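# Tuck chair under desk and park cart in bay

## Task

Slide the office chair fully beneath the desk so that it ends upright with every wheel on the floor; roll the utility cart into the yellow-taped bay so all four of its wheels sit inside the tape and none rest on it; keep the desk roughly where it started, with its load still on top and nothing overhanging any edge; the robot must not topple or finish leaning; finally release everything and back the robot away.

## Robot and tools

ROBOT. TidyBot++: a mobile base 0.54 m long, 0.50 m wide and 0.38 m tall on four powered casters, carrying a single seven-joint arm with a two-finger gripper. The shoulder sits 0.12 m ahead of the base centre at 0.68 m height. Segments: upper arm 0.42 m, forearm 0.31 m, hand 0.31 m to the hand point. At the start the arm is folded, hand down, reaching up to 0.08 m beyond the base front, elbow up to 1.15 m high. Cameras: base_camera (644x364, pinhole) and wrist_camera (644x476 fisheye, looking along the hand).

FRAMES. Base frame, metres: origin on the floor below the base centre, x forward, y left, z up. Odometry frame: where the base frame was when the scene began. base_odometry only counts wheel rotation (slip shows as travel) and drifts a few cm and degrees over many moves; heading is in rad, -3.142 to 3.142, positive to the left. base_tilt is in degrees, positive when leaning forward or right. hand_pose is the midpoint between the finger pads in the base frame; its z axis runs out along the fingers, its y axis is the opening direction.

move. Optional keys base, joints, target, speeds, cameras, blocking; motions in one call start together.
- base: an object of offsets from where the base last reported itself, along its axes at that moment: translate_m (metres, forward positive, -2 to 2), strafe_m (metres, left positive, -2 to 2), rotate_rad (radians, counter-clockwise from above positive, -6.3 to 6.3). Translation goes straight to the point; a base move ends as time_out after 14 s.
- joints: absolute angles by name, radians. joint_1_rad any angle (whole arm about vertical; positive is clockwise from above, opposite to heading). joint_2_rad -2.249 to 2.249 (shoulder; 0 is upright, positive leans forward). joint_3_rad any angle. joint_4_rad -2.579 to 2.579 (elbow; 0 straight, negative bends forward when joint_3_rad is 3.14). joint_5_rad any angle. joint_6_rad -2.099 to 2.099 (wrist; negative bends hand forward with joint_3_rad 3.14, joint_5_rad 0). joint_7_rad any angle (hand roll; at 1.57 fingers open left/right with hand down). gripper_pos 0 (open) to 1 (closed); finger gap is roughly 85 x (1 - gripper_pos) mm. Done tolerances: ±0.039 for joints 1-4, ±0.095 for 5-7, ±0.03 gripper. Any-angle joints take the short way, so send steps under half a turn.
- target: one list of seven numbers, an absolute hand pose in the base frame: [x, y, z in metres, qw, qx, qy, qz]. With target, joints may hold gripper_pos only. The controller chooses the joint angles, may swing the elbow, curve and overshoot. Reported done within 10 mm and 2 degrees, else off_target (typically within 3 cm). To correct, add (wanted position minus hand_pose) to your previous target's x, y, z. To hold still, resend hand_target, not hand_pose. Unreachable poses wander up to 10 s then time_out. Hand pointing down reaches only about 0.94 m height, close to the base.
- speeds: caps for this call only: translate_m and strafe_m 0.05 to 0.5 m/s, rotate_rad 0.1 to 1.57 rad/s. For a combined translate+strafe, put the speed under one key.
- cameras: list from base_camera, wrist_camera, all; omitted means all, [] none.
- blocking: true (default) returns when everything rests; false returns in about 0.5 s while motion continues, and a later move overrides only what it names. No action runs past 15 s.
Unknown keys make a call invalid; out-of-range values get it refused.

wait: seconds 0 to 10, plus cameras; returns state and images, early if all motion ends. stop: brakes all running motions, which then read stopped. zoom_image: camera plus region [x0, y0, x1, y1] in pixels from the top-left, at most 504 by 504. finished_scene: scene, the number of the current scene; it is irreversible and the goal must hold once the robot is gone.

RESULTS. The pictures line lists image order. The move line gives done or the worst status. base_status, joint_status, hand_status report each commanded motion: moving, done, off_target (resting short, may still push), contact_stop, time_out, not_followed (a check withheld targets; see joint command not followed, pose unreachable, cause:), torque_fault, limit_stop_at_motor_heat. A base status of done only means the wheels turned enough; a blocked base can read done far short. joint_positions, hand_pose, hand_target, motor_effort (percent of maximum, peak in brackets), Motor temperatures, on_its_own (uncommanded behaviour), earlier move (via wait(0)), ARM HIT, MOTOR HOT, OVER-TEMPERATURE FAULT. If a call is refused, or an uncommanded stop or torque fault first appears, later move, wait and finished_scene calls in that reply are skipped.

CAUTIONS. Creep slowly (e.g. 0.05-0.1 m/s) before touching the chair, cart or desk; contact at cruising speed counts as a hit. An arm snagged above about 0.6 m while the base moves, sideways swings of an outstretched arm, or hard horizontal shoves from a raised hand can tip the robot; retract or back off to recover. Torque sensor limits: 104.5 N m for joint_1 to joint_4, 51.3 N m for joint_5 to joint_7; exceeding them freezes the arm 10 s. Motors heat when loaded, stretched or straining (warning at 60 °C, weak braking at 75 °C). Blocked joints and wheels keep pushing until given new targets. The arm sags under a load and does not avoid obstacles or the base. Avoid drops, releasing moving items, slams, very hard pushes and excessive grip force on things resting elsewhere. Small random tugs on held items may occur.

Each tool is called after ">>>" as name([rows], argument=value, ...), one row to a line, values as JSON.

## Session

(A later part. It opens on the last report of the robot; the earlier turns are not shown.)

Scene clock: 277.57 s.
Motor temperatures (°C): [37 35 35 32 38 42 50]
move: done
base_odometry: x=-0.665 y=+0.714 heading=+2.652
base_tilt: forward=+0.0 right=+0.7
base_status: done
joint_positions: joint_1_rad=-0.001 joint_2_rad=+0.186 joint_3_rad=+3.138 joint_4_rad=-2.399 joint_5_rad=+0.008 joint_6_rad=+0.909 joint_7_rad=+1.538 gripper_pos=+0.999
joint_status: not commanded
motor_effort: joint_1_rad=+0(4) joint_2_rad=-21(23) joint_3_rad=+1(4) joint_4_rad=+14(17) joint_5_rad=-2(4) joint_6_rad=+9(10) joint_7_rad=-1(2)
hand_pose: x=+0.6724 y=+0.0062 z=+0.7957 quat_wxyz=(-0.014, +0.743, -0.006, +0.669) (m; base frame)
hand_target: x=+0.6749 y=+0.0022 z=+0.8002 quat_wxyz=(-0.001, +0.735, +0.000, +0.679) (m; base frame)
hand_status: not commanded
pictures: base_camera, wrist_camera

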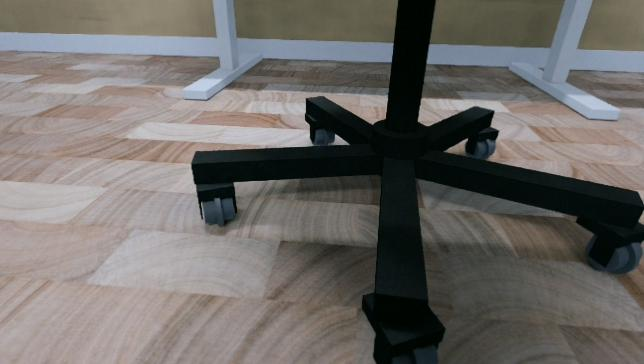

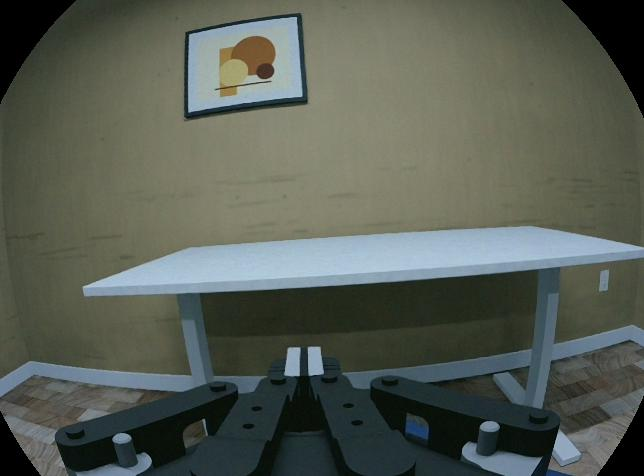

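>>> move(base={"translate_m":-0.5})

Scene clock: 281.80 s.
Motor temperatures (°C): [37 35 35 32 38 42 50]
move: done
base_odometry: x=-0.224 y=+0.479 heading=+2.652
base_tilt: forward=+0.0 right=+0.7
base_status: done
joint_positions: joint_1_rad=-0.001 joint_2_rad=+0.183 joint_3_rad=+3.138 joint_4_rad=-2.400 joint_5_rad=+0.008 joint_6_rad=+0.910 joint_7_rad=+1.538 gripper_pos=+0.999
joint_status: not commanded
motor_effort: joint_1_rad=+0(2) joint_2_rad=-21(26) joint_3_rad=+1(2) joint_4_rad=+14(18) joint_5_rad=-2(3) joint_6_rad=+9(9) joint_7_rad=-1(2)
hand_pose: x=+0.6717 y=+0.0060 z=+0.7971 quat_wxyz=(-0.013, +0.742, -0.006, +0.670) (m; base frame)
hand_target: x=+0.6749 y=+0.0022 z=+0.8002 quat_wxyz=(-0.001, +0.735, +0.000, +0.679) (m; base frame)
hand_status: not commanded
pictures: base_camera, wrist_camera

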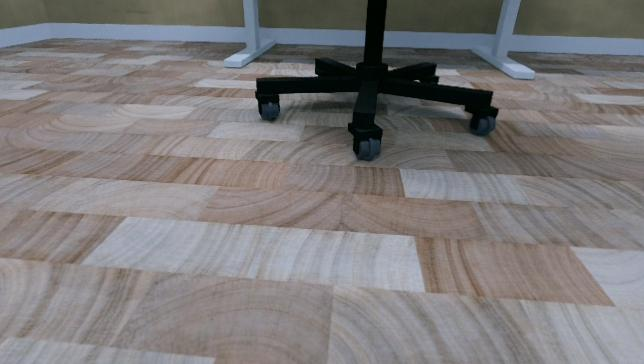

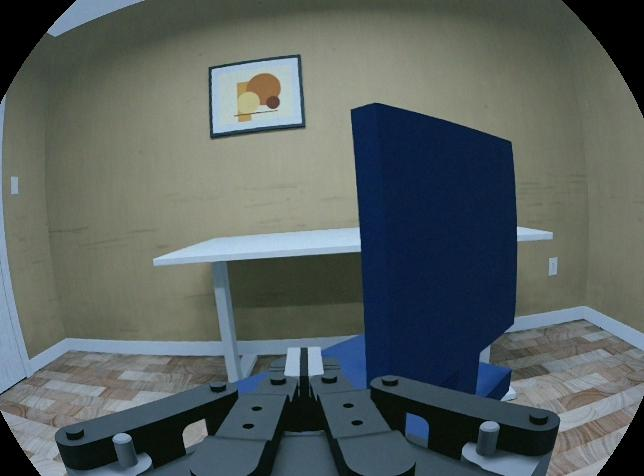

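>>> zoom_image(camera="wrist_camera", region=[200, 80, 560, 470])

Scaled by 1.292.

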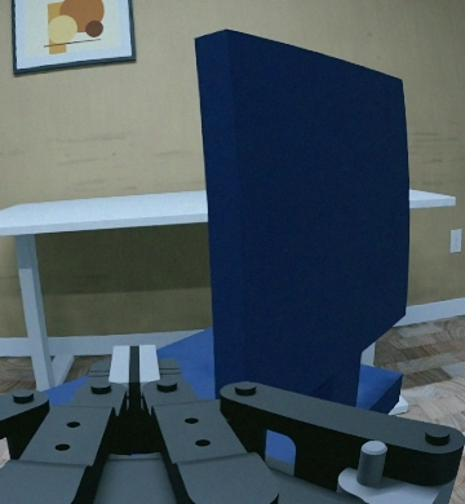

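>>> move(base={"strafe_m":-0.36}, cameras=[])

>>> move(base={"translate_m":0.4}, speeds={"translate_m":0.15})

Scene clock: 306.90 s.
Motor temperatures (°C): [37 35 35 32 37 42 50]
move: done
base_odometry: x=-0.055 y=+0.797 heading=+2.652
base_tilt: forward=+0.0 right=+0.7
base_status: done
joint_positions: joint_1_rad=+0.002 joint_2_rad=+0.183 joint_3_rad=+3.141 joint_4_rad=-2.400 joint_5_rad=+0.008 joint_6_rad=+0.910 joint_7_rad=+1.538 gripper_pos=+0.999
joint_status: not commanded
motor_effort: joint_1_rad=+0(5) joint_2_rad=-21(22) joint_3_rad=+1(5) joint_4_rad=+14(15) joint_5_rad=-1(3) joint_6_rad=+8(10) joint_7_rad=+0(2)
hand_pose: x=+0.6718 y=+0.0025 z=+0.7971 quat_wxyz=(-0.011, +0.742, -0.009, +0.670) (m; base frame)
hand_target: x=+0.6749 y=+0.0022 z=+0.8002 quat_wxyz=(-0.001, +0.735, +0.000, +0.679) (m; base frame)
hand_status: not commanded
pictures: none
No camera images: "cameras" was empty.

Scene clock: 310.20 s.
Motor temperatures (°C): [37 35 35 32 37 42 50]
move: done
base_odometry: x=-0.408 y=+0.985 heading=+2.652
base_tilt: forward=+0.0 right=+0.7
base_status: done
joint_positions: joint_1_rad=+0.002 joint_2_rad=+0.186 joint_3_rad=+3.141 joint_4_rad=-2.400 joint_5_rad=+0.008 joint_6_rad=+0.910 joint_7_rad=+1.538 gripper_pos=+0.999
joint_status: not commanded
motor_effort: joint_1_rad=+0(0) joint_2_rad=-21(24) joint_3_rad=+1(1) joint_4_rad=+14(16) joint_5_rad=-2(2) joint_6_rad=+8(9) joint_7_rad=+0(2)
hand_pose: x=+0.6721 y=+0.0025 z=+0.7959 quat_wxyz=(-0.011, +0.743, -0.009, +0.669) (m; base frame)
hand_target: x=+0.6749 y=+0.0022 z=+0.8002 quat_wxyz=(-0.001, +0.735, +0.000, +0.679) (m; base frame)
hand_status: not commanded
pictures: base_camera, wrist_camera

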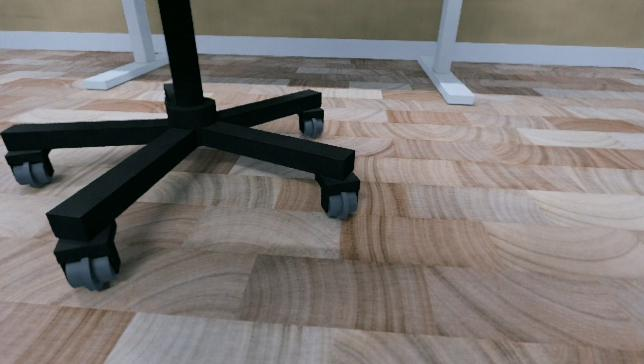

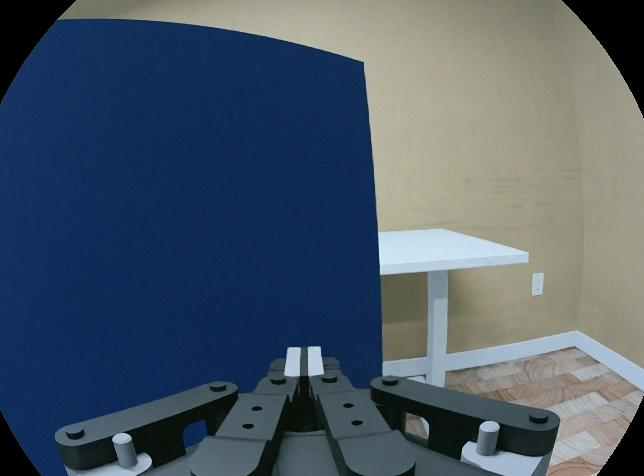

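>>> move(base={"strafe_m":0.26}, speeds={"strafe_m":0.08})

Scene clock: 316.30 s.
Motor temperatures (°C): [37 35 35 32 37 42 50]
move: done
base_odometry: x=-0.530 y=+0.755 heading=+2.652
base_tilt: forward=+0.0 right=+0.7
base_status: done
joint_positions: joint_1_rad=+0.051 joint_2_rad=+0.184 joint_3_rad=+3.187 joint_4_rad=-2.402 joint_5_rad=-0.003 joint_6_rad=+0.911 joint_7_rad=+1.538 gripper_pos=+0.999
joint_status: not commanded
motor_effort: joint_1_rad=-6(15) joint_2_rad=-17(22) joint_3_rad=-4(12) joint_4_rad=+18(20) joint_5_rad=+3(9) joint_6_rad=+9(10) joint_7_rad=-1(2)
hand_pose: x=+0.6695 y=-0.0511 z=+0.7954 quat_wxyz=(+0.024, +0.742, -0.046, +0.668) (m; base frame)
hand_target: x=+0.6749 y=+0.0022 z=+0.8002 quat_wxyz=(-0.001, +0.735, +0.000, +0.679) (m; base frame)
hand_status: not commanded
pictures: base_camera, wrist_camera

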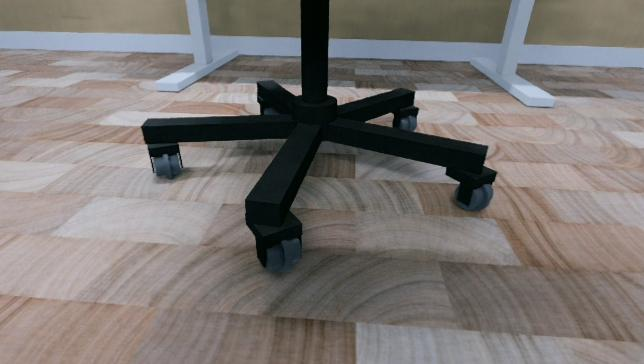

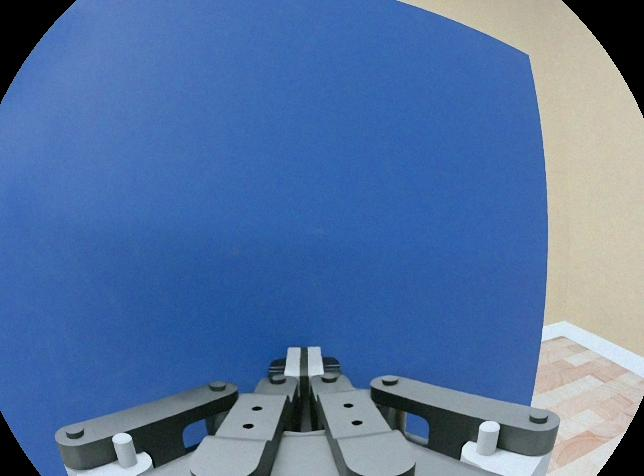

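>>> move(base={"strafe_m":0.07}, speeds={"strafe_m":0.08}, cameras=[])

>>> move(base={"translate_m":-0.3})

Scene clock: 320.87 s.
Motor temperatures (°C): [37 35 35 32 37 42 50]
move: done
base_odometry: x=-0.563 y=+0.693 heading=+2.652
base_tilt: forward=+0.0 right=+0.7
base_status: done
joint_positions: joint_1_rad=+0.016 joint_2_rad=+0.183 joint_3_rad=+3.152 joint_4_rad=-2.409 joint_5_rad=-0.003 joint_6_rad=+0.911 joint_7_rad=+1.538 gripper_pos=+0.999
joint_status: not commanded
motor_effort: joint_1_rad=+0(12) joint_2_rad=-16(18) joint_3_rad=+1(9) joint_4_rad=+20(21) joint_5_rad=-1(6) joint_6_rad=+8(9) joint_7_rad=-1(2)
hand_pose: x=+0.6691 y=-0.0135 z=+0.7934 quat_wxyz=(-0.001, +0.745, -0.023, +0.667) (m; base frame)
hand_target: x=+0.6749 y=+0.0022 z=+0.8002 quat_wxyz=(-0.001, +0.735, +0.000, +0.679) (m; base frame)
hand_status: not commanded
pictures: none
No camera images: "cameras" was empty.

Scene clock: 322.67 s.
Motor temperatures (°C): [37 35 35 32 37 42 50]
move: done
base_odometry: x=-0.299 y=+0.552 heading=+2.652
base_tilt: forward=+0.0 right=+0.7
base_status: done
joint_positions: joint_1_rad=+0.015 joint_2_rad=+0.188 joint_3_rad=+3.152 joint_4_rad=-2.393 joint_5_rad=-0.003 joint_6_rad=+0.911 joint_7_rad=+1.538 gripper_pos=+0.999
joint_status: not commanded
motor_effort: joint_1_rad=+0(1) joint_2_rad=-21(24) joint_3_rad=+1(1) joint_4_rad=+14(19) joint_5_rad=-1(2) joint_6_rad=+9(9) joint_7_rad=-1(2)
hand_pose: x=+0.6746 y=-0.0133 z=+0.7982 quat_wxyz=(-0.001, +0.741, -0.022, +0.671) (m; base frame)
hand_target: x=+0.6749 y=+0.0022 z=+0.8002 quat_wxyz=(-0.001, +0.735, +0.000, +0.679) (m; base frame)
hand_status: not commanded
pictures: base_camera, wrist_camera

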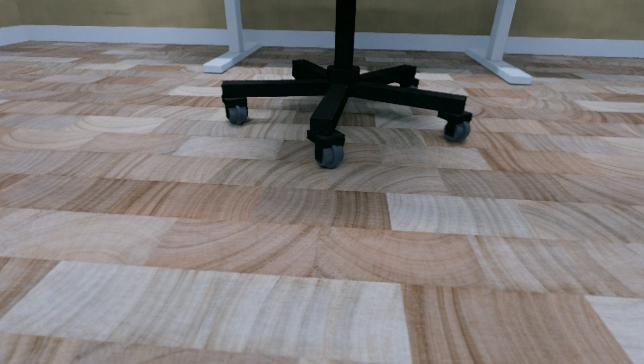

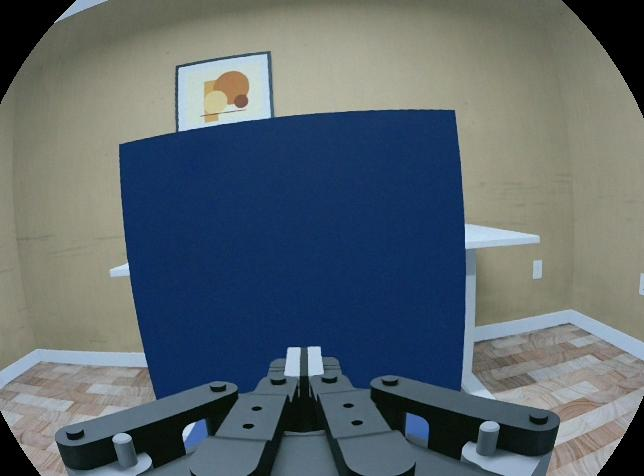

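>>> move(base={"strafe_m":-0.12}, joints={"gripper_pos":0}, cameras=[])

>>> move(base={"translate_m":0.42}, speeds={"translate_m":0.08})

Scene clock: 329.90 s.
Motor temperatures (°C): [37 35 35 32 37 42 50]
move: done
base_odometry: x=-0.242 y=+0.658 heading=+2.651
base_tilt: forward=+0.0 right=+0.7
base_status: done
joint_positions: joint_1_rad=+0.010 joint_2_rad=+0.188 joint_3_rad=+3.148 joint_4_rad=-2.393 joint_5_rad=-0.003 joint_6_rad=+0.911 joint_7_rad=+1.538 gripper_pos=+0.000
joint_status: all done
motor_effort: joint_1_rad=+0(3) joint_2_rad=-21(22) joint_3_rad=+1(2) joint_4_rad=+14(15) joint_5_rad=-1(2) joint_6_rad=+9(9) joint_7_rad=-1(2)
hand_pose: x=+0.6747 y=-0.0085 z=+0.7982 quat_wxyz=(-0.005, +0.741, -0.019, +0.671) (m; base frame)
hand_target: x=+0.6749 y=+0.0022 z=+0.8002 quat_wxyz=(-0.001, +0.735, +0.000, +0.679) (m; base frame)
hand_status: not commanded
pictures: none
No camera images: "cameras" was empty.

Scene clock: 335.67 s.
Motor temperatures (°C): [37 35 35 32 37 42 50]
move: done
base_odometry: x=-0.612 y=+0.856 heading=+2.652
base_tilt: forward=+0.0 right=+0.7
base_status: done
joint_positions: joint_1_rad=+0.010 joint_2_rad=+0.179 joint_3_rad=+3.149 joint_4_rad=-2.419 joint_5_rad=-0.003 joint_6_rad=+0.912 joint_7_rad=+1.538 gripper_pos=+0.000
joint_status: not commanded
motor_effort: joint_1_rad=-3(4) joint_2_rad=-19(22) joint_3_rad=-2(3) joint_4_rad=+18(23) joint_5_rad=+0(2) joint_6_rad=+10(10) joint_7_rad=-1(2)
hand_pose: x=+0.6657 y=-0.0085 z=+0.7906 quat_wxyz=(-0.004, +0.747, -0.020, +0.665) (m; base frame)
hand_target: x=+0.6749 y=+0.0022 z=+0.8002 quat_wxyz=(-0.001, +0.735, +0.000, +0.679) (m; base frame)
hand_status: not commanded
pictures: base_camera, wrist_camera

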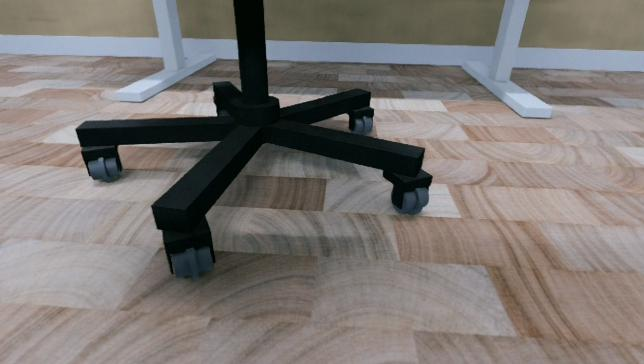

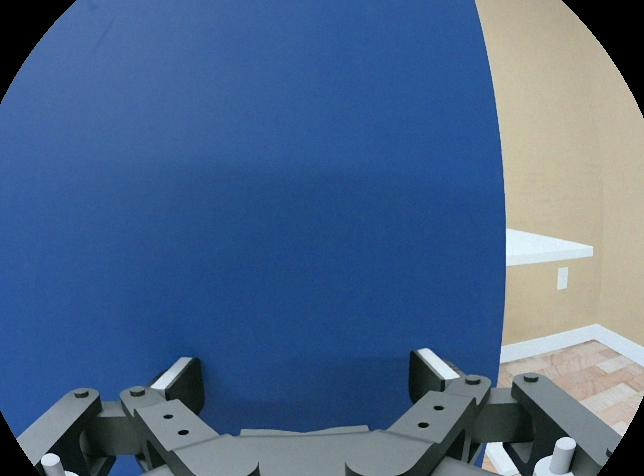

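>>> move(base={"translate_m":-0.05}, cameras=[])

>>> move(base={"strafe_m":0.13}, cameras=[])

>>> move(base={"translate_m":0.35}, speeds={"translate_m":0.08})

Scene clock: 343.40 s.
Motor temperatures (°C): [37 35 35 32 37 42 50]
move: done
base_odometry: x=-0.568 y=+0.832 heading=+2.652
base_tilt: forward=+0.0 right=+0.7
base_status: done
joint_positions: joint_1_rad=+0.007 joint_2_rad=+0.184 joint_3_rad=+3.147 joint_4_rad=-2.398 joint_5_rad=-0.003 joint_6_rad=+0.912 joint_7_rad=+1.538 gripper_pos=+0.000
joint_status: not commanded
motor_effort: joint_1_rad=+0(3) joint_2_rad=-21(24) joint_3_rad=+1(2) joint_4_rad=+14(18) joint_5_rad=-1(2) joint_6_rad=+8(9) joint_7_rad=-1(1)
hand_pose: x=+0.6728 y=-0.0064 z=+0.7982 quat_wxyz=(-0.006, +0.741, -0.018, +0.671) (m; base frame)
hand_target: x=+0.6749 y=+0.0022 z=+0.8002 quat_wxyz=(-0.001, +0.735, +0.000, +0.679) (m; base frame)
hand_status: not commanded
pictures: none
No camera images: "cameras" was empty.

Scene clock: 344.73 s.
Motor temperatures (°C): [37 35 35 32 37 42 50]
move: done
base_odometry: x=-0.629 y=+0.717 heading=+2.652
base_tilt: forward=+0.0 right=+0.7
base_status: done
joint_positions: joint_1_rad=+0.002 joint_2_rad=+0.184 joint_3_rad=+3.142 joint_4_rad=-2.398 joint_5_rad=-0.003 joint_6_rad=+0.912 joint_7_rad=+1.538 gripper_pos=+0.000
joint_status: not commanded
motor_effort: joint_1_rad=+0(2) joint_2_rad=-21(22) joint_3_rad=+1(2) joint_4_rad=+14(15) joint_5_rad=-1(2) joint_6_rad=+8(9) joint_7_rad=-1(2)
hand_pose: x=+0.6728 y=-0.0009 z=+0.7982 quat_wxyz=(-0.010, +0.741, -0.015, +0.671) (m; base frame)
hand_target: x=+0.6749 y=+0.0022 z=+0.8002 quat_wxyz=(-0.001, +0.735, +0.000, +0.679) (m; base frame)
hand_status: not commanded
pictures: none
No camera images: "cameras" was empty.

Scene clock: 349.63 s.
Motor temperatures (°C): [37 35 35 32 37 42 50]
move: done
base_odometry: x=-0.938 y=+0.882 heading=+2.652
base_tilt: forward=+0.0 right=+0.7
base_status: done
joint_positions: joint_1_rad=-0.001 joint_2_rad=+0.172 joint_3_rad=+3.135 joint_4_rad=-2.419 joint_5_rad=-0.003 joint_6_rad=+0.914 joint_7_rad=+1.538 gripper_pos=+0.000
joint_status: not commanded
motor_effort: joint_1_rad=-2(3) joint_2_rad=-17(22) joint_3_rad=+0(4) joint_4_rad=+18(23) joint_5_rad=-1(5) joint_6_rad=+7(10) joint_7_rad=+0(2)
hand_pose: x=+0.6648 y=+0.0045 z=+0.7953 quat_wxyz=(-0.013, +0.744, -0.011, +0.668) (m; base frame)
hand_target: x=+0.6749 y=+0.0022 z=+0.8002 quat_wxyz=(-0.001, +0.735, +0.000, +0.679) (m; base frame)
hand_status: not commanded
pictures: base_camera, wrist_camera

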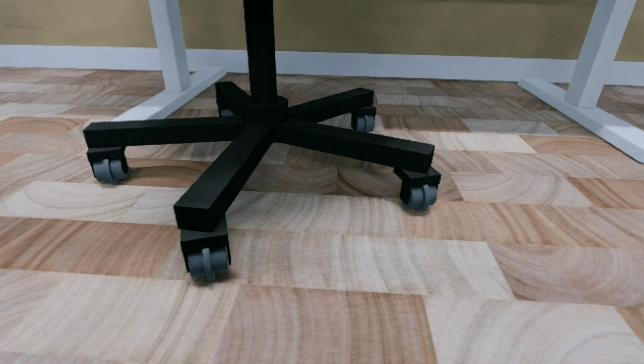

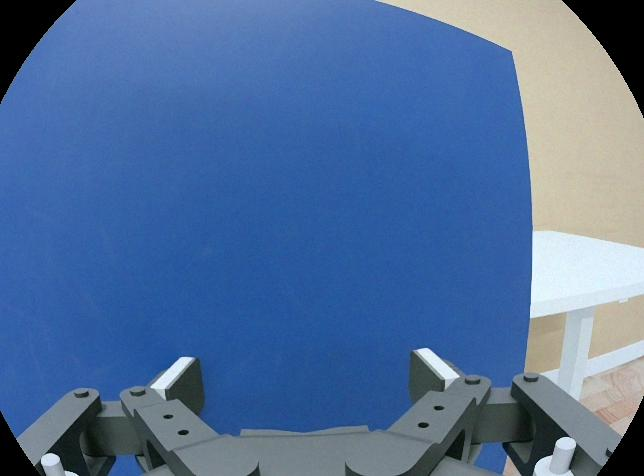

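>>> move(base={"translate_m":-0.05}, cameras=[])

>>> move(base={"strafe_m":0.16})

>>> move(base={"translate_m":0.25}, speeds={"translate_m":0.08})

Scene clock: 356.03 s.
Motor temperatures (°C): [37 35 35 32 37 42 50]
move: done
base_odometry: x=-0.894 y=+0.858 heading=+2.652
base_tilt: forward=+0.0 right=+0.7
base_status: done
joint_positions: joint_1_rad=-0.001 joint_2_rad=+0.184 joint_3_rad=+3.135 joint_4_rad=-2.398 joint_5_rad=-0.003 joint_6_rad=+0.914 joint_7_rad=+1.538 gripper_pos=+0.000
joint_status: not commanded
motor_effort: joint_1_rad=+0(2) joint_2_rad=-21(24) joint_3_rad=+1(1) joint_4_rad=+14(18) joint_5_rad=-2(2) joint_6_rad=+8(9) joint_7_rad=-1(2)
hand_pose: x=+0.6725 y=+0.0046 z=+0.7985 quat_wxyz=(-0.014, +0.741, -0.011, +0.672) (m; base frame)
hand_target: x=+0.6749 y=+0.0022 z=+0.8002 quat_wxyz=(-0.001, +0.735, +0.000, +0.679) (m; base frame)
hand_status: not commanded
pictures: none
No camera images: "cameras" was empty.

Scene clock: 357.47 s.
Motor temperatures (°C): [37 35 35 32 37 42 50]
move: done
base_odometry: x=-0.970 y=+0.717 heading=+2.652
base_tilt: forward=+0.0 right=+0.7
base_status: done
joint_positions: joint_1_rad=-0.001 joint_2_rad=+0.184 joint_3_rad=+3.138 joint_4_rad=-2.400 joint_5_rad=-0.004 joint_6_rad=+0.914 joint_7_rad=+1.538 gripper_pos=+0.000
joint_status: not commanded
motor_effort: joint_1_rad=+0(5) joint_2_rad=-21(22) joint_3_rad=+1(4) joint_4_rad=+15(21) joint_5_rad=-1(4) joint_6_rad=+8(9) joint_7_rad=+0(2)
hand_pose: x=+0.6719 y=+0.0030 z=+0.7979 quat_wxyz=(-0.012, +0.741, -0.012, +0.671) (m; base frame)
hand_target: x=+0.6749 y=+0.0022 z=+0.8002 quat_wxyz=(-0.001, +0.735, +0.000, +0.679) (m; base frame)
hand_status: not commanded
pictures: base_camera, wrist_camera

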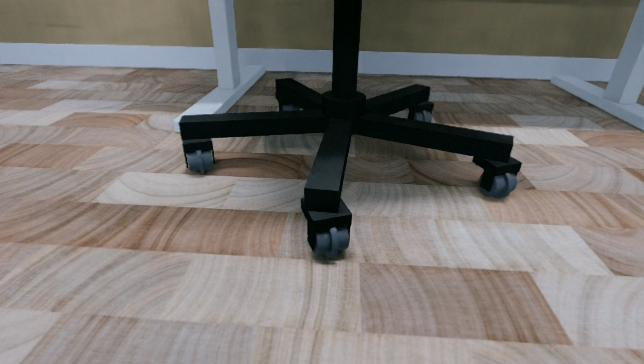

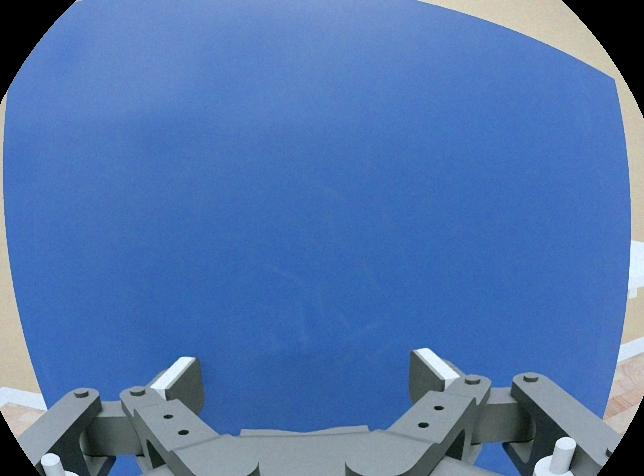

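Scene clock: 361.10 s.
Motor temperatures (°C): [37 35 35 32 37 42 50]
move: done
base_odometry: x=-1.190 y=+0.834 heading=+2.652
base_tilt: forward=+0.0 right=+0.7
base_status: done
joint_positions: joint_1_rad=-0.018 joint_2_rad=+0.173 joint_3_rad=+3.119 joint_4_rad=-2.430 joint_5_rad=-0.004 joint_6_rad=+0.915 joint_7_rad=+1.538 gripper_pos=+0.000
joint_status: not commanded
motor_effort: joint_1_rad=+3(7) joint_2_rad=-18(22) joint_3_rad=+3(7) joint_4_rad=+20(28) joint_5_rad=-4(8) joint_6_rad=+8(11) joint_7_rad=-1(2)
hand_pose: x=+0.6612 y=+0.0215 z=+0.7904 quat_wxyz=(-0.025, +0.747, +0.000, +0.664) (m; base frame)
hand_target: x=+0.6749 y=+0.0022 z=+0.8002 quat_wxyz=(-0.001, +0.735, +0.000, +0.679) (m; base frame)
hand_status: not commanded
pictures: base_camera, wrist_camera

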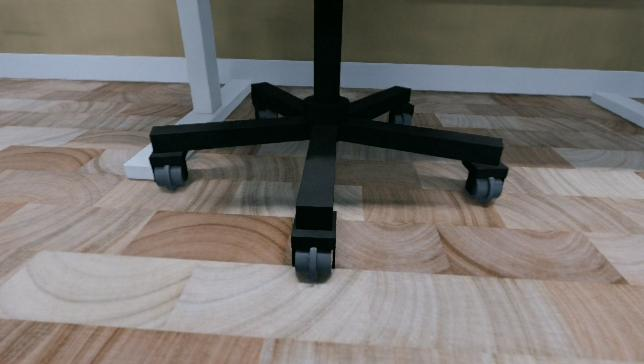

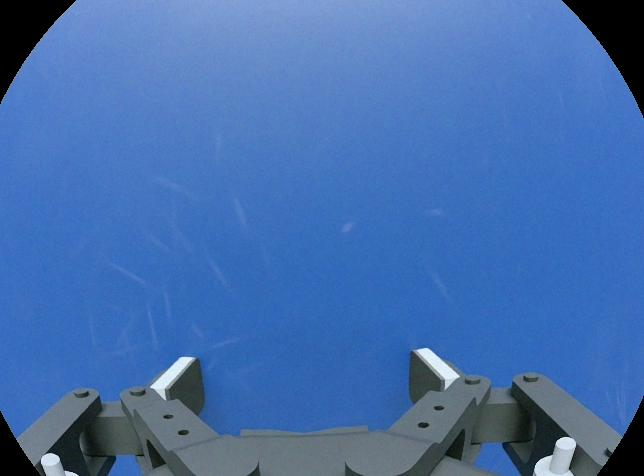

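>>> move(base={"translate_m":-0.12}, cameras=[])

>>> move(base={"strafe_m":0.2,"rotate_rad":-0.3}, cameras=["wrist_camera"])

>>> move(base={"translate_m":0.27}, speeds={"translate_m":0.08})

Scene clock: 373.70 s.
Motor temperatures (°C): [37 35 35 32 37 42 50]
move: done
base_odometry: x=-1.084 y=+0.778 heading=+2.652
base_tilt: forward=+0.0 right=+0.7
base_status: done
joint_positions: joint_1_rad=-0.011 joint_2_rad=+0.186 joint_3_rad=+3.130 joint_4_rad=-2.397 joint_5_rad=-0.004 joint_6_rad=+0.915 joint_7_rad=+1.538 gripper_pos=+0.000
joint_status: not commanded
motor_effort: joint_1_rad=+0(3) joint_2_rad=-22(23) joint_3_rad=+1(3) joint_4_rad=+14(19) joint_5_rad=-1(4) joint_6_rad=+8(9) joint_7_rad=+0(2)
hand_pose: x=+0.6728 y=+0.0127 z=+0.7986 quat_wxyz=(-0.019, +0.741, -0.006, +0.672) (m; base frame)
hand_target: x=+0.6749 y=+0.0022 z=+0.8002 quat_wxyz=(-0.001, +0.735, +0.000, +0.679) (m; base frame)
hand_status: not commanded
pictures: none
No camera images: "cameras" was empty.

Scene clock: 375.27 s.
Motor temperatures (°C): [37 35 35 32 37 42 50]
move: done
base_odometry: x=-1.179 y=+0.601 heading=+2.351
base_tilt: forward=+0.0 right=+0.7
base_status: done
joint_positions: joint_1_rad=-0.002 joint_2_rad=+0.186 joint_3_rad=+3.138 joint_4_rad=-2.397 joint_5_rad=-0.004 joint_6_rad=+0.915 joint_7_rad=+1.538 gripper_pos=+0.000
joint_status: not commanded
motor_effort: joint_1_rad=+0(3) joint_2_rad=-21(23) joint_3_rad=+1(2) joint_4_rad=+14(15) joint_5_rad=-2(2) joint_6_rad=+8(9) joint_7_rad=-1(2)
hand_pose: x=+0.6731 y=+0.0032 z=+0.7985 quat_wxyz=(-0.012, +0.740, -0.012, +0.672) (m; base frame)
hand_target: x=+0.6749 y=+0.0022 z=+0.8002 quat_wxyz=(-0.001, +0.735, +0.000, +0.679) (m; base frame)
hand_status: not commanded
pictures: wrist_camera

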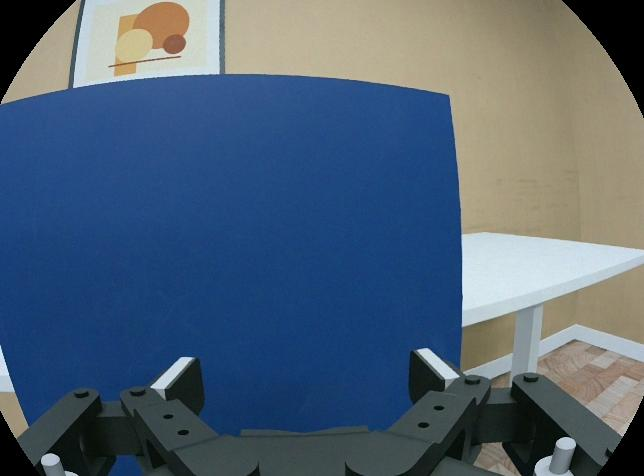

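Scene clock: 382.13 s.
Motor temperatures (°C): [37 35 35 32 37 42 50]
move: time_out
base_odometry: x=-1.366 y=+0.790 heading=+2.349
base_tilt: forward=-0.1 right=+0.7
base_status: translate_m time_out (by the wheels' count: +0.267 of +0.270)
joint_positions: joint_1_rad=+0.006 joint_2_rad=+0.069 joint_3_rad=+3.139 joint_4_rad=-2.562 joint_5_rad=-0.004 joint_6_rad=+0.928 joint_7_rad=+1.538 gripper_pos=+0.000
joint_status: not commanded
motor_effort: joint_1_rad=-1(5) joint_2_rad=+10(22) joint_3_rad=+2(4) joint_4_rad=+48(51) joint_5_rad=-4(6) joint_6_rad=+6(10) joint_7_rad=+0(2)
hand_pose: x=+0.6103 y=-0.0013 z=+0.7866 quat_wxyz=(-0.009, +0.752, -0.015, +0.659) (m; base frame)
hand_target: x=+0.6749 y=+0.0022 z=+0.8002 quat_wxyz=(-0.001, +0.735, +0.000, +0.679) (m; base frame)
hand_status: not commanded
pictures: base_camera, wrist_camera

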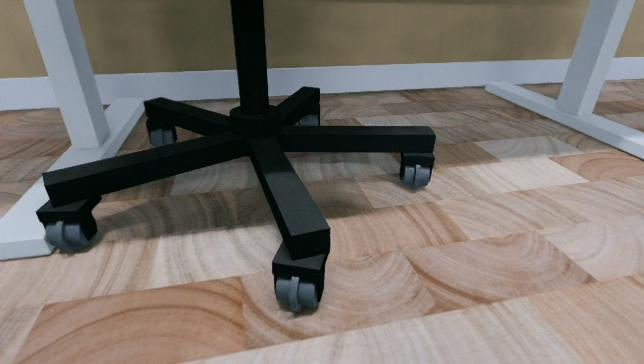

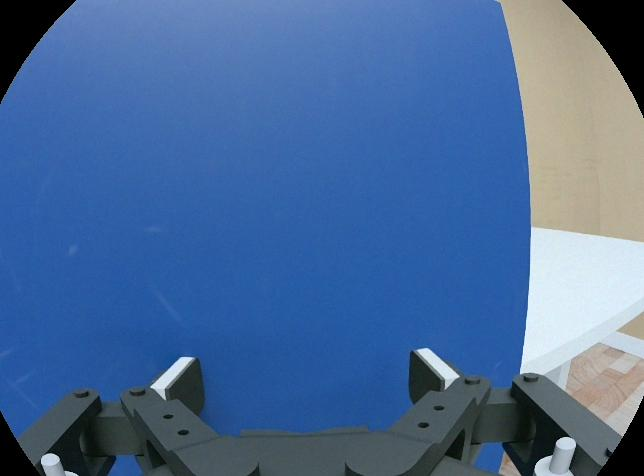

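>>> move(base={"translate_m":-0.45})

>>> move(base={"rotate_rad":0.3,"strafe_m":-0.1})

Scene clock: 388.47 s.
Motor temperatures (°C): [37 35 35 33 37 42 50]
move: done
base_odometry: x=-1.050 y=+0.470 heading=+2.349
base_tilt: forward=+0.0 right=+0.7
base_status: done
joint_positions: joint_1_rad=+0.004 joint_2_rad=+0.188 joint_3_rad=+3.139 joint_4_rad=-2.389 joint_5_rad=-0.004 joint_6_rad=+0.929 joint_7_rad=+1.538 gripper_pos=+0.000
joint_status: not commanded
motor_effort: joint_1_rad=+0(3) joint_2_rad=-21(26) joint_3_rad=+1(3) joint_4_rad=+15(46) joint_5_rad=-2(4) joint_6_rad=+8(11) joint_7_rad=+0(2)
hand_pose: x=+0.6762 y=-0.0005 z=+0.8056 quat_wxyz=(-0.010, +0.734, -0.014, +0.679) (m; base frame)
hand_target: x=+0.6749 y=+0.0022 z=+0.8002 quat_wxyz=(-0.001, +0.735, +0.000, +0.679) (m; base frame)
hand_status: not commanded
pictures: base_camera, wrist_camera

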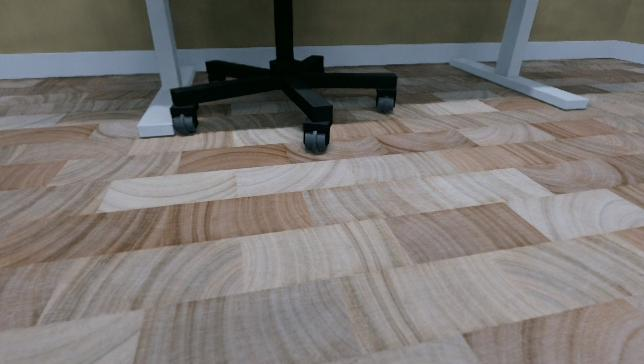

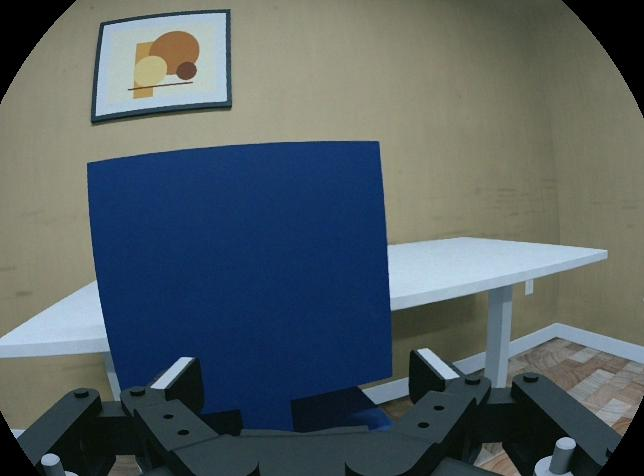

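Scene clock: 389.63 s.
Motor temperatures (°C): [37 35 35 33 37 42 50]
move: done
base_odometry: x=-0.979 y=+0.540 heading=+2.649
base_tilt: forward=+0.0 right=+0.7
base_status: done
joint_positions: joint_1_rad=+0.004 joint_2_rad=+0.188 joint_3_rad=+3.139 joint_4_rad=-2.389 joint_5_rad=-0.004 joint_6_rad=+0.929 joint_7_rad=+1.538 gripper_pos=+0.000
joint_status: not commanded
motor_effort: joint_1_rad=+0(4) joint_2_rad=-21(22) joint_3_rad=+1(3) joint_4_rad=+15(15) joint_5_rad=-1(3) joint_6_rad=+8(9) joint_7_rad=-1(2)
hand_pose: x=+0.6762 y=-0.0007 z=+0.8056 quat_wxyz=(-0.010, +0.734, -0.015, +0.679) (m; base frame)
hand_target: x=+0.6749 y=+0.0022 z=+0.8002 quat_wxyz=(-0.001, +0.735, +0.000, +0.679) (m; base frame)
hand_status: not commanded
pictures: base_camera, wrist_camera

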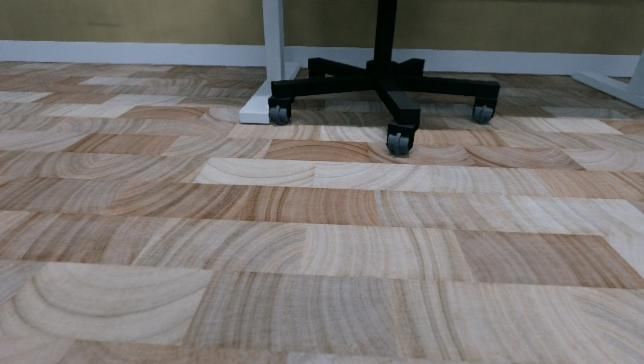

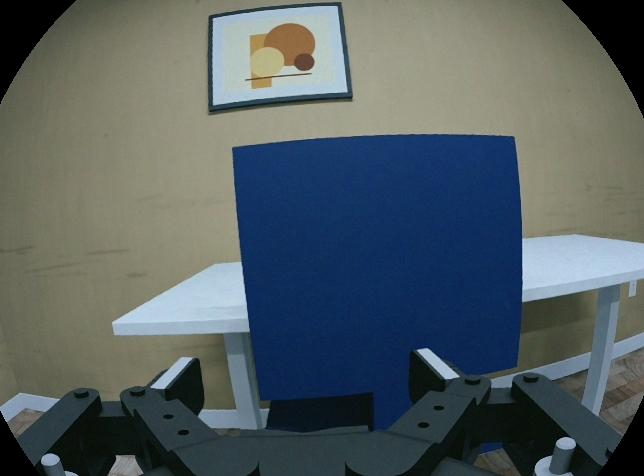

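>>> move(base={"strafe_m":0.26}, joints={"gripper_pos":1}, cameras=[])

>>> move(base={"translate_m":0.4}, speeds={"translate_m":0.15})

>>> move(base={"strafe_m":-0.14}, speeds={"strafe_m":0.08})

Scene clock: 417.77 s.
Motor temperatures (°C): [37 36 35 33 37 42 50]
move: done
base_odometry: x=-1.102 y=+0.311 heading=+2.650
base_tilt: forward=+0.0 right=+0.7
base_status: done
joint_positions: joint_1_rad=+0.000 joint_2_rad=+0.188 joint_3_rad=+3.139 joint_4_rad=-2.389 joint_5_rad=-0.004 joint_6_rad=+0.929 joint_7_rad=+1.538 gripper_pos=+0.999
joint_status: all done
motor_effort: joint_1_rad=+0(3) joint_2_rad=-22(22) joint_3_rad=+1(3) joint_4_rad=+14(15) joint_5_rad=-1(3) joint_6_rad=+8(9) joint_7_rad=+0(2)
hand_pose: x=+0.6762 y=+0.0019 z=+0.8056 quat_wxyz=(-0.012, +0.734, -0.013, +0.679) (m; base frame)
hand_target: x=+0.6749 y=+0.0022 z=+0.8002 quat_wxyz=(-0.001, +0.735, +0.000, +0.679) (m; base frame)
hand_status: not commanded
pictures: none
No camera images: "cameras" was empty.

Scene clock: 421.07 s.
Motor temperatures (°C): [37 36 35 32 37 42 50]
move: done
base_odometry: x=-1.455 y=+0.500 heading=+2.650
base_tilt: forward=+0.0 right=+0.7
base_status: done
joint_positions: joint_1_rad=+0.000 joint_2_rad=+0.188 joint_3_rad=+3.139 joint_4_rad=-2.389 joint_5_rad=-0.004 joint_6_rad=+0.929 joint_7_rad=+1.538 gripper_pos=+0.999
joint_status: not commanded
motor_effort: joint_1_rad=+0(1) joint_2_rad=-21(24) joint_3_rad=+1(2) joint_4_rad=+14(15) joint_5_rad=-2(2) joint_6_rad=+9(9) joint_7_rad=-1(2)
hand_pose: x=+0.6762 y=+0.0019 z=+0.8054 quat_wxyz=(-0.012, +0.734, -0.013, +0.679) (m; base frame)
hand_target: x=+0.6749 y=+0.0022 z=+0.8002 quat_wxyz=(-0.001, +0.735, +0.000, +0.679) (m; base frame)
hand_status: not commanded
pictures: base_camera, wrist_camera

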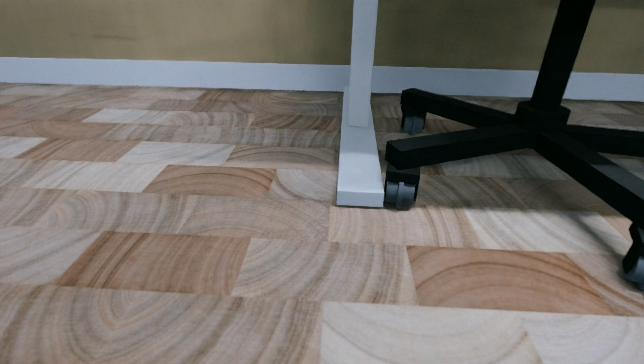

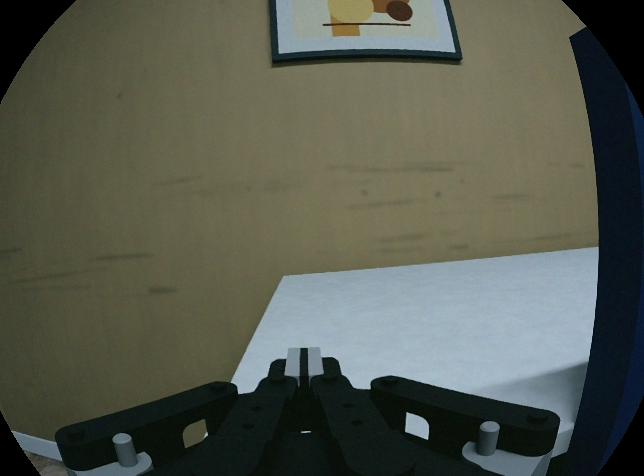

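Scene clock: 423.33 s.
Motor temperatures (°C): [37 36 35 32 37 42 50]
move: done
base_odometry: x=-1.389 y=+0.623 heading=+2.650
base_tilt: forward=+0.0 right=+0.8
base_status: done
joint_positions: joint_1_rad=+0.000 joint_2_rad=+0.188 joint_3_rad=+3.139 joint_4_rad=-2.389 joint_5_rad=-0.004 joint_6_rad=+0.929 joint_7_rad=+1.538 gripper_pos=+0.999
joint_status: not commanded
motor_effort: joint_1_rad=+0(2) joint_2_rad=-21(22) joint_3_rad=+1(2) joint_4_rad=+14(15) joint_5_rad=-1(2) joint_6_rad=+8(9) joint_7_rad=+0(2)
hand_pose: x=+0.6762 y=+0.0019 z=+0.8054 quat_wxyz=(-0.012, +0.734, -0.013, +0.679) (m; base frame)
hand_target: x=+0.6749 y=+0.0022 z=+0.8002 quat_wxyz=(-0.001, +0.735, +0.000, +0.679) (m; base frame)
hand_status: not commanded
pictures: base_camera, wrist_camera

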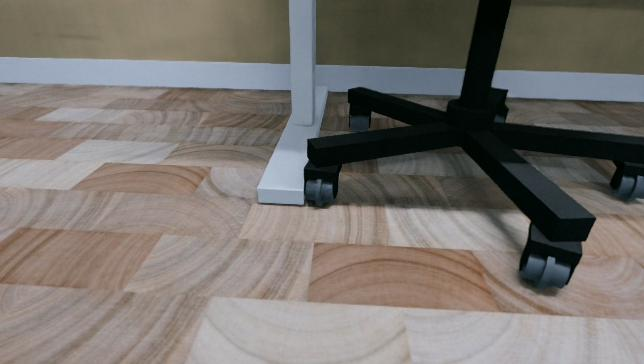

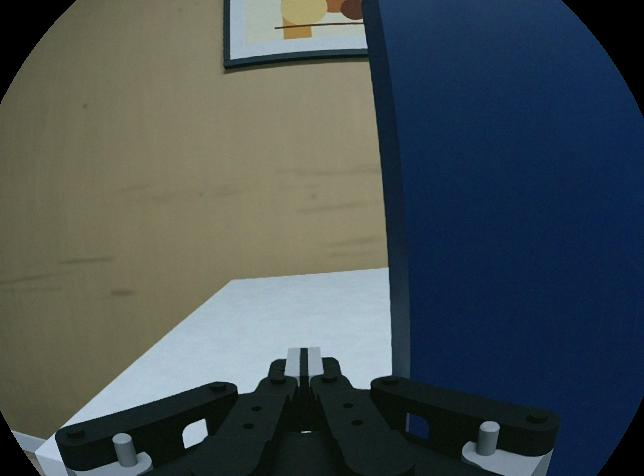

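>>> move(base={"strafe_m":-0.2}, speeds={"strafe_m":0.08})

Scene clock: 428.70 s.
Motor temperatures (°C): [37 36 35 32 37 42 50]
move: done
base_odometry: x=-1.295 y=+0.800 heading=+2.651
base_tilt: forward=+0.0 right=+0.7
base_status: done
joint_positions: joint_1_rad=-0.092 joint_2_rad=+0.188 joint_3_rad=+3.052 joint_4_rad=-2.392 joint_5_rad=+0.031 joint_6_rad=+0.929 joint_7_rad=+1.538 gripper_pos=+0.999
joint_status: not commanded
motor_effort: joint_1_rad=+16(22) joint_2_rad=-20(23) joint_3_rad=+14(20) joint_4_rad=+15(18) joint_5_rad=-12(17) joint_6_rad=+8(10) joint_7_rad=-1(2)
hand_pose: x=+0.6639 y=+0.1061 z=+0.8052 quat_wxyz=(-0.081, +0.732, +0.063, +0.674) (m; base frame)
hand_target: x=+0.6749 y=+0.0022 z=+0.8002 quat_wxyz=(-0.001, +0.735, +0.000, +0.679) (m; base frame)
hand_status: not commanded
pictures: base_camera, wrist_camera

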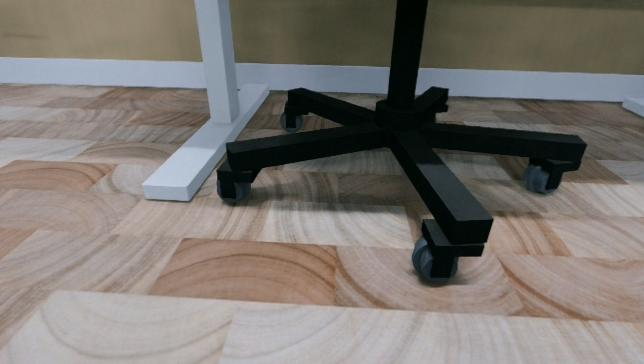

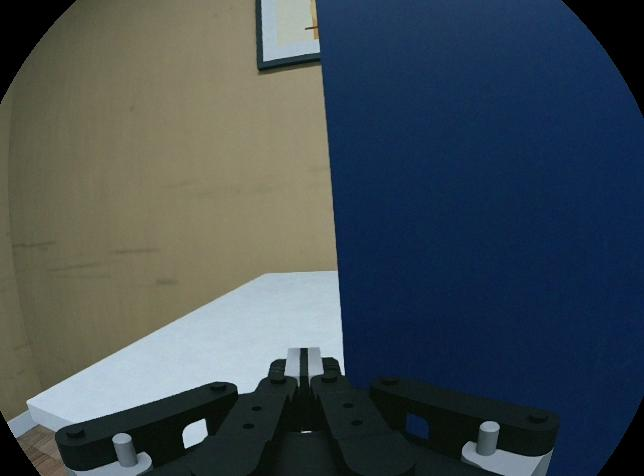

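>>> move(base={"strafe_m":-0.1}, speeds={"strafe_m":0.08}, cameras=["base_camera"])

>>> move(base={"strafe_m":0.1}, cameras=[])

>>> move(base={"translate_m":-0.4})

Scene clock: 434.17 s.
Motor temperatures (°C): [37 36 35 32 37 42 50]
move: done
base_odometry: x=-1.248 y=+0.888 heading=+2.651
base_tilt: forward=+0.0 right=+0.7
base_status: done
joint_positions: joint_1_rad=-0.094 joint_2_rad=+0.188 joint_3_rad=+3.050 joint_4_rad=-2.392 joint_5_rad=+0.041 joint_6_rad=+0.929 joint_7_rad=+1.538 gripper_pos=+0.999
joint_status: not commanded
motor_effort: joint_1_rad=+15(22) joint_2_rad=-19(22) joint_3_rad=+13(20) joint_4_rad=+16(18) joint_5_rad=-12(17) joint_6_rad=+9(10) joint_7_rad=-2(2)
hand_pose: x=+0.6628 y=+0.1105 z=+0.8049 quat_wxyz=(-0.083, +0.731, +0.070, +0.674) (m; base frame)
hand_target: x=+0.6749 y=+0.0022 z=+0.8002 quat_wxyz=(-0.001, +0.735, +0.000, +0.679) (m; base frame)
hand_status: not commanded
pictures: base_camera

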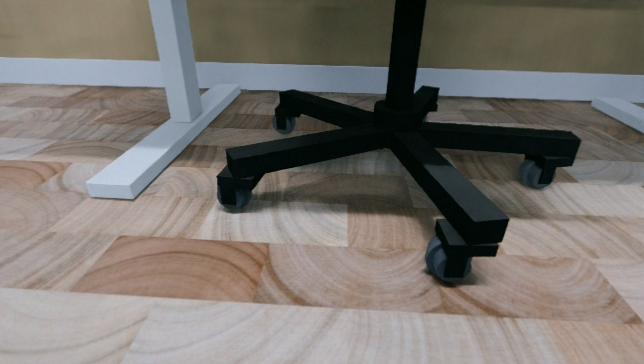

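Scene clock: 435.47 s.
Motor temperatures (°C): [37 36 35 32 37 42 50]
move: done
base_odometry: x=-1.294 y=+0.800 heading=+2.651
base_tilt: forward=+0.0 right=+0.7
base_status: done
joint_positions: joint_1_rad=-0.014 joint_2_rad=+0.187 joint_3_rad=+3.128 joint_4_rad=-2.395 joint_5_rad=+0.040 joint_6_rad=+0.929 joint_7_rad=+1.538 gripper_pos=+0.999
joint_status: not commanded
motor_effort: joint_1_rad=+0(14) joint_2_rad=-22(22) joint_3_rad=+1(13) joint_4_rad=+14(18) joint_5_rad=-2(12) joint_6_rad=+8(9) joint_7_rad=-1(2)
hand_pose: x=+0.6735 y=+0.0265 z=+0.8033 quat_wxyz=(-0.025, +0.735, +0.017, +0.677) (m; base frame)
hand_target: x=+0.6749 y=+0.0022 z=+0.8002 quat_wxyz=(-0.001, +0.735, +0.000, +0.679) (m; base frame)
hand_status: not commanded
pictures: none
No camera images: "cameras" was empty.

Scene clock: 437.67 s.
Motor temperatures (°C): [37 36 35 32 37 42 50]
move: done
base_odometry: x=-0.941 y=+0.611 heading=+2.650
base_tilt: forward=+0.0 right=+0.7
base_status: done
joint_positions: joint_1_rad=-0.014 joint_2_rad=+0.186 joint_3_rad=+3.128 joint_4_rad=-2.395 joint_5_rad=+0.040 joint_6_rad=+0.929 joint_7_rad=+1.538 gripper_pos=+0.999
joint_status: not commanded
motor_effort: joint_1_rad=+0(2) joint_2_rad=-21(25) joint_3_rad=+1(2) joint_4_rad=+14(16) joint_5_rad=-2(2) joint_6_rad=+8(9) joint_7_rad=+0(2)
hand_pose: x=+0.6733 y=+0.0262 z=+0.8039 quat_wxyz=(-0.025, +0.735, +0.017, +0.677) (m; base frame)
hand_target: x=+0.6749 y=+0.0022 z=+0.8002 quat_wxyz=(-0.001, +0.735, +0.000, +0.679) (m; base frame)
hand_status: not commanded
pictures: base_camera, wrist_camera

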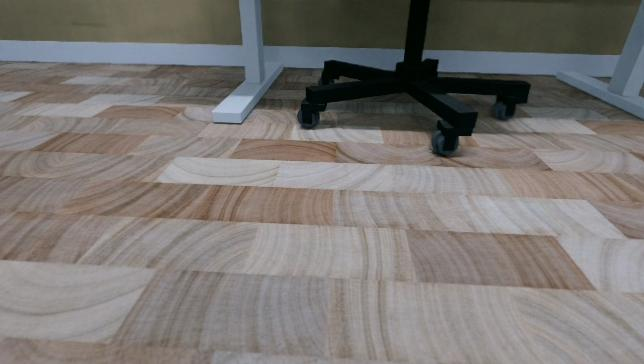

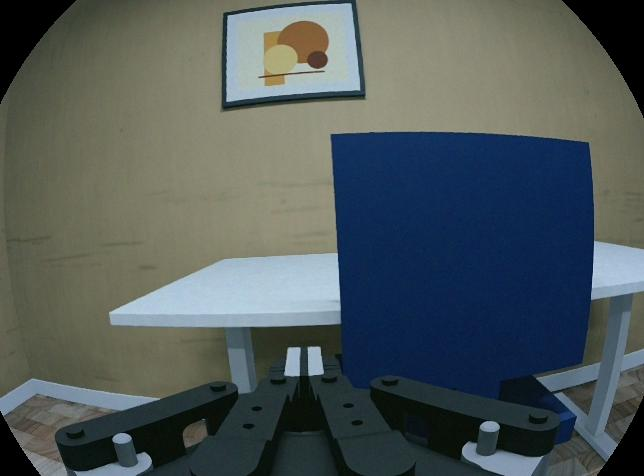

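>>> move(base={"strafe_m":-0.19}, cameras=[])

>>> move(base={"translate_m":0.5}, speeds={"translate_m":0.1})

Scene clock: 444.00 s.
Motor temperatures (°C): [37 36 35 32 37 42 50]
move: done
base_odometry: x=-0.852 y=+0.779 heading=+2.650
base_tilt: forward=+0.0 right=+0.7
base_status: done
joint_positions: joint_1_rad=-0.005 joint_2_rad=+0.186 joint_3_rad=+3.135 joint_4_rad=-2.395 joint_5_rad=+0.040 joint_6_rad=+0.929 joint_7_rad=+1.538 gripper_pos=+0.999
joint_status: not commanded
motor_effort: joint_1_rad=+0(3) joint_2_rad=-21(22) joint_3_rad=+1(3) joint_4_rad=+15(15) joint_5_rad=-2(3) joint_6_rad=+9(9) joint_7_rad=-1(1)
hand_pose: x=+0.6737 y=+0.0174 z=+0.8038 quat_wxyz=(-0.019, +0.735, +0.012, +0.678) (m; base frame)
hand_target: x=+0.6749 y=+0.0022 z=+0.8002 quat_wxyz=(-0.001, +0.735, +0.000, +0.679) (m; base frame)
hand_status: not commanded
pictures: none
No camera images: "cameras" was empty.

Scene clock: 453.20 s.
Motor temperatures (°C): [37 36 35 33 37 42 50]
move: time_out
base_odometry: x=-1.289 y=+1.013 heading=+2.647
base_tilt: forward=-0.1 right=+0.7
base_status: translate_m time_out (by the wheels' count: +0.496 of +0.500)
joint_positions: joint_1_rad=-0.002 joint_2_rad=+0.036 joint_3_rad=+3.131 joint_4_rad=-2.581 joint_5_rad=+0.040 joint_6_rad=+0.955 joint_7_rad=+1.538 gripper_pos=+0.999
joint_status: not commanded
motor_effort: joint_1_rad=-1(3) joint_2_rad=+17(22) joint_3_rad=+2(5) joint_4_rad=+50(55) joint_5_rad=-1(5) joint_6_rad=+3(9) joint_7_rad=-1(2)
hand_pose: x=+0.6012 y=+0.0175 z=+0.8018 quat_wxyz=(-0.020, +0.739, +0.012, +0.674) (m; base frame)
hand_target: x=+0.6749 y=+0.0022 z=+0.8002 quat_wxyz=(-0.001, +0.735, +0.000, +0.679) (m; base frame)
hand_status: not commanded
pictures: base_camera, wrist_camera

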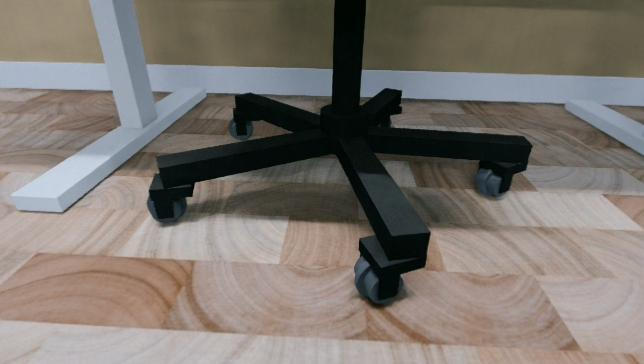

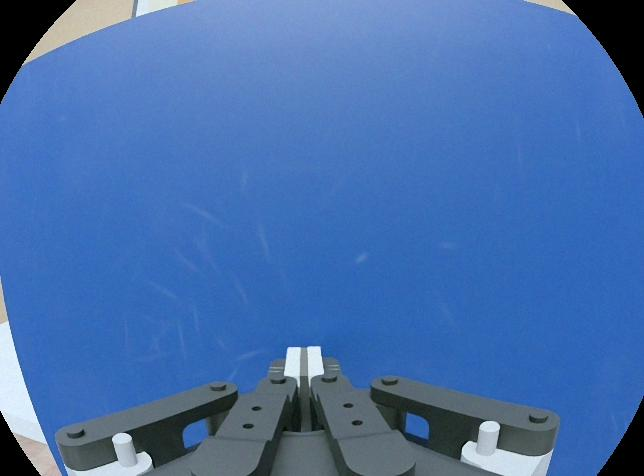

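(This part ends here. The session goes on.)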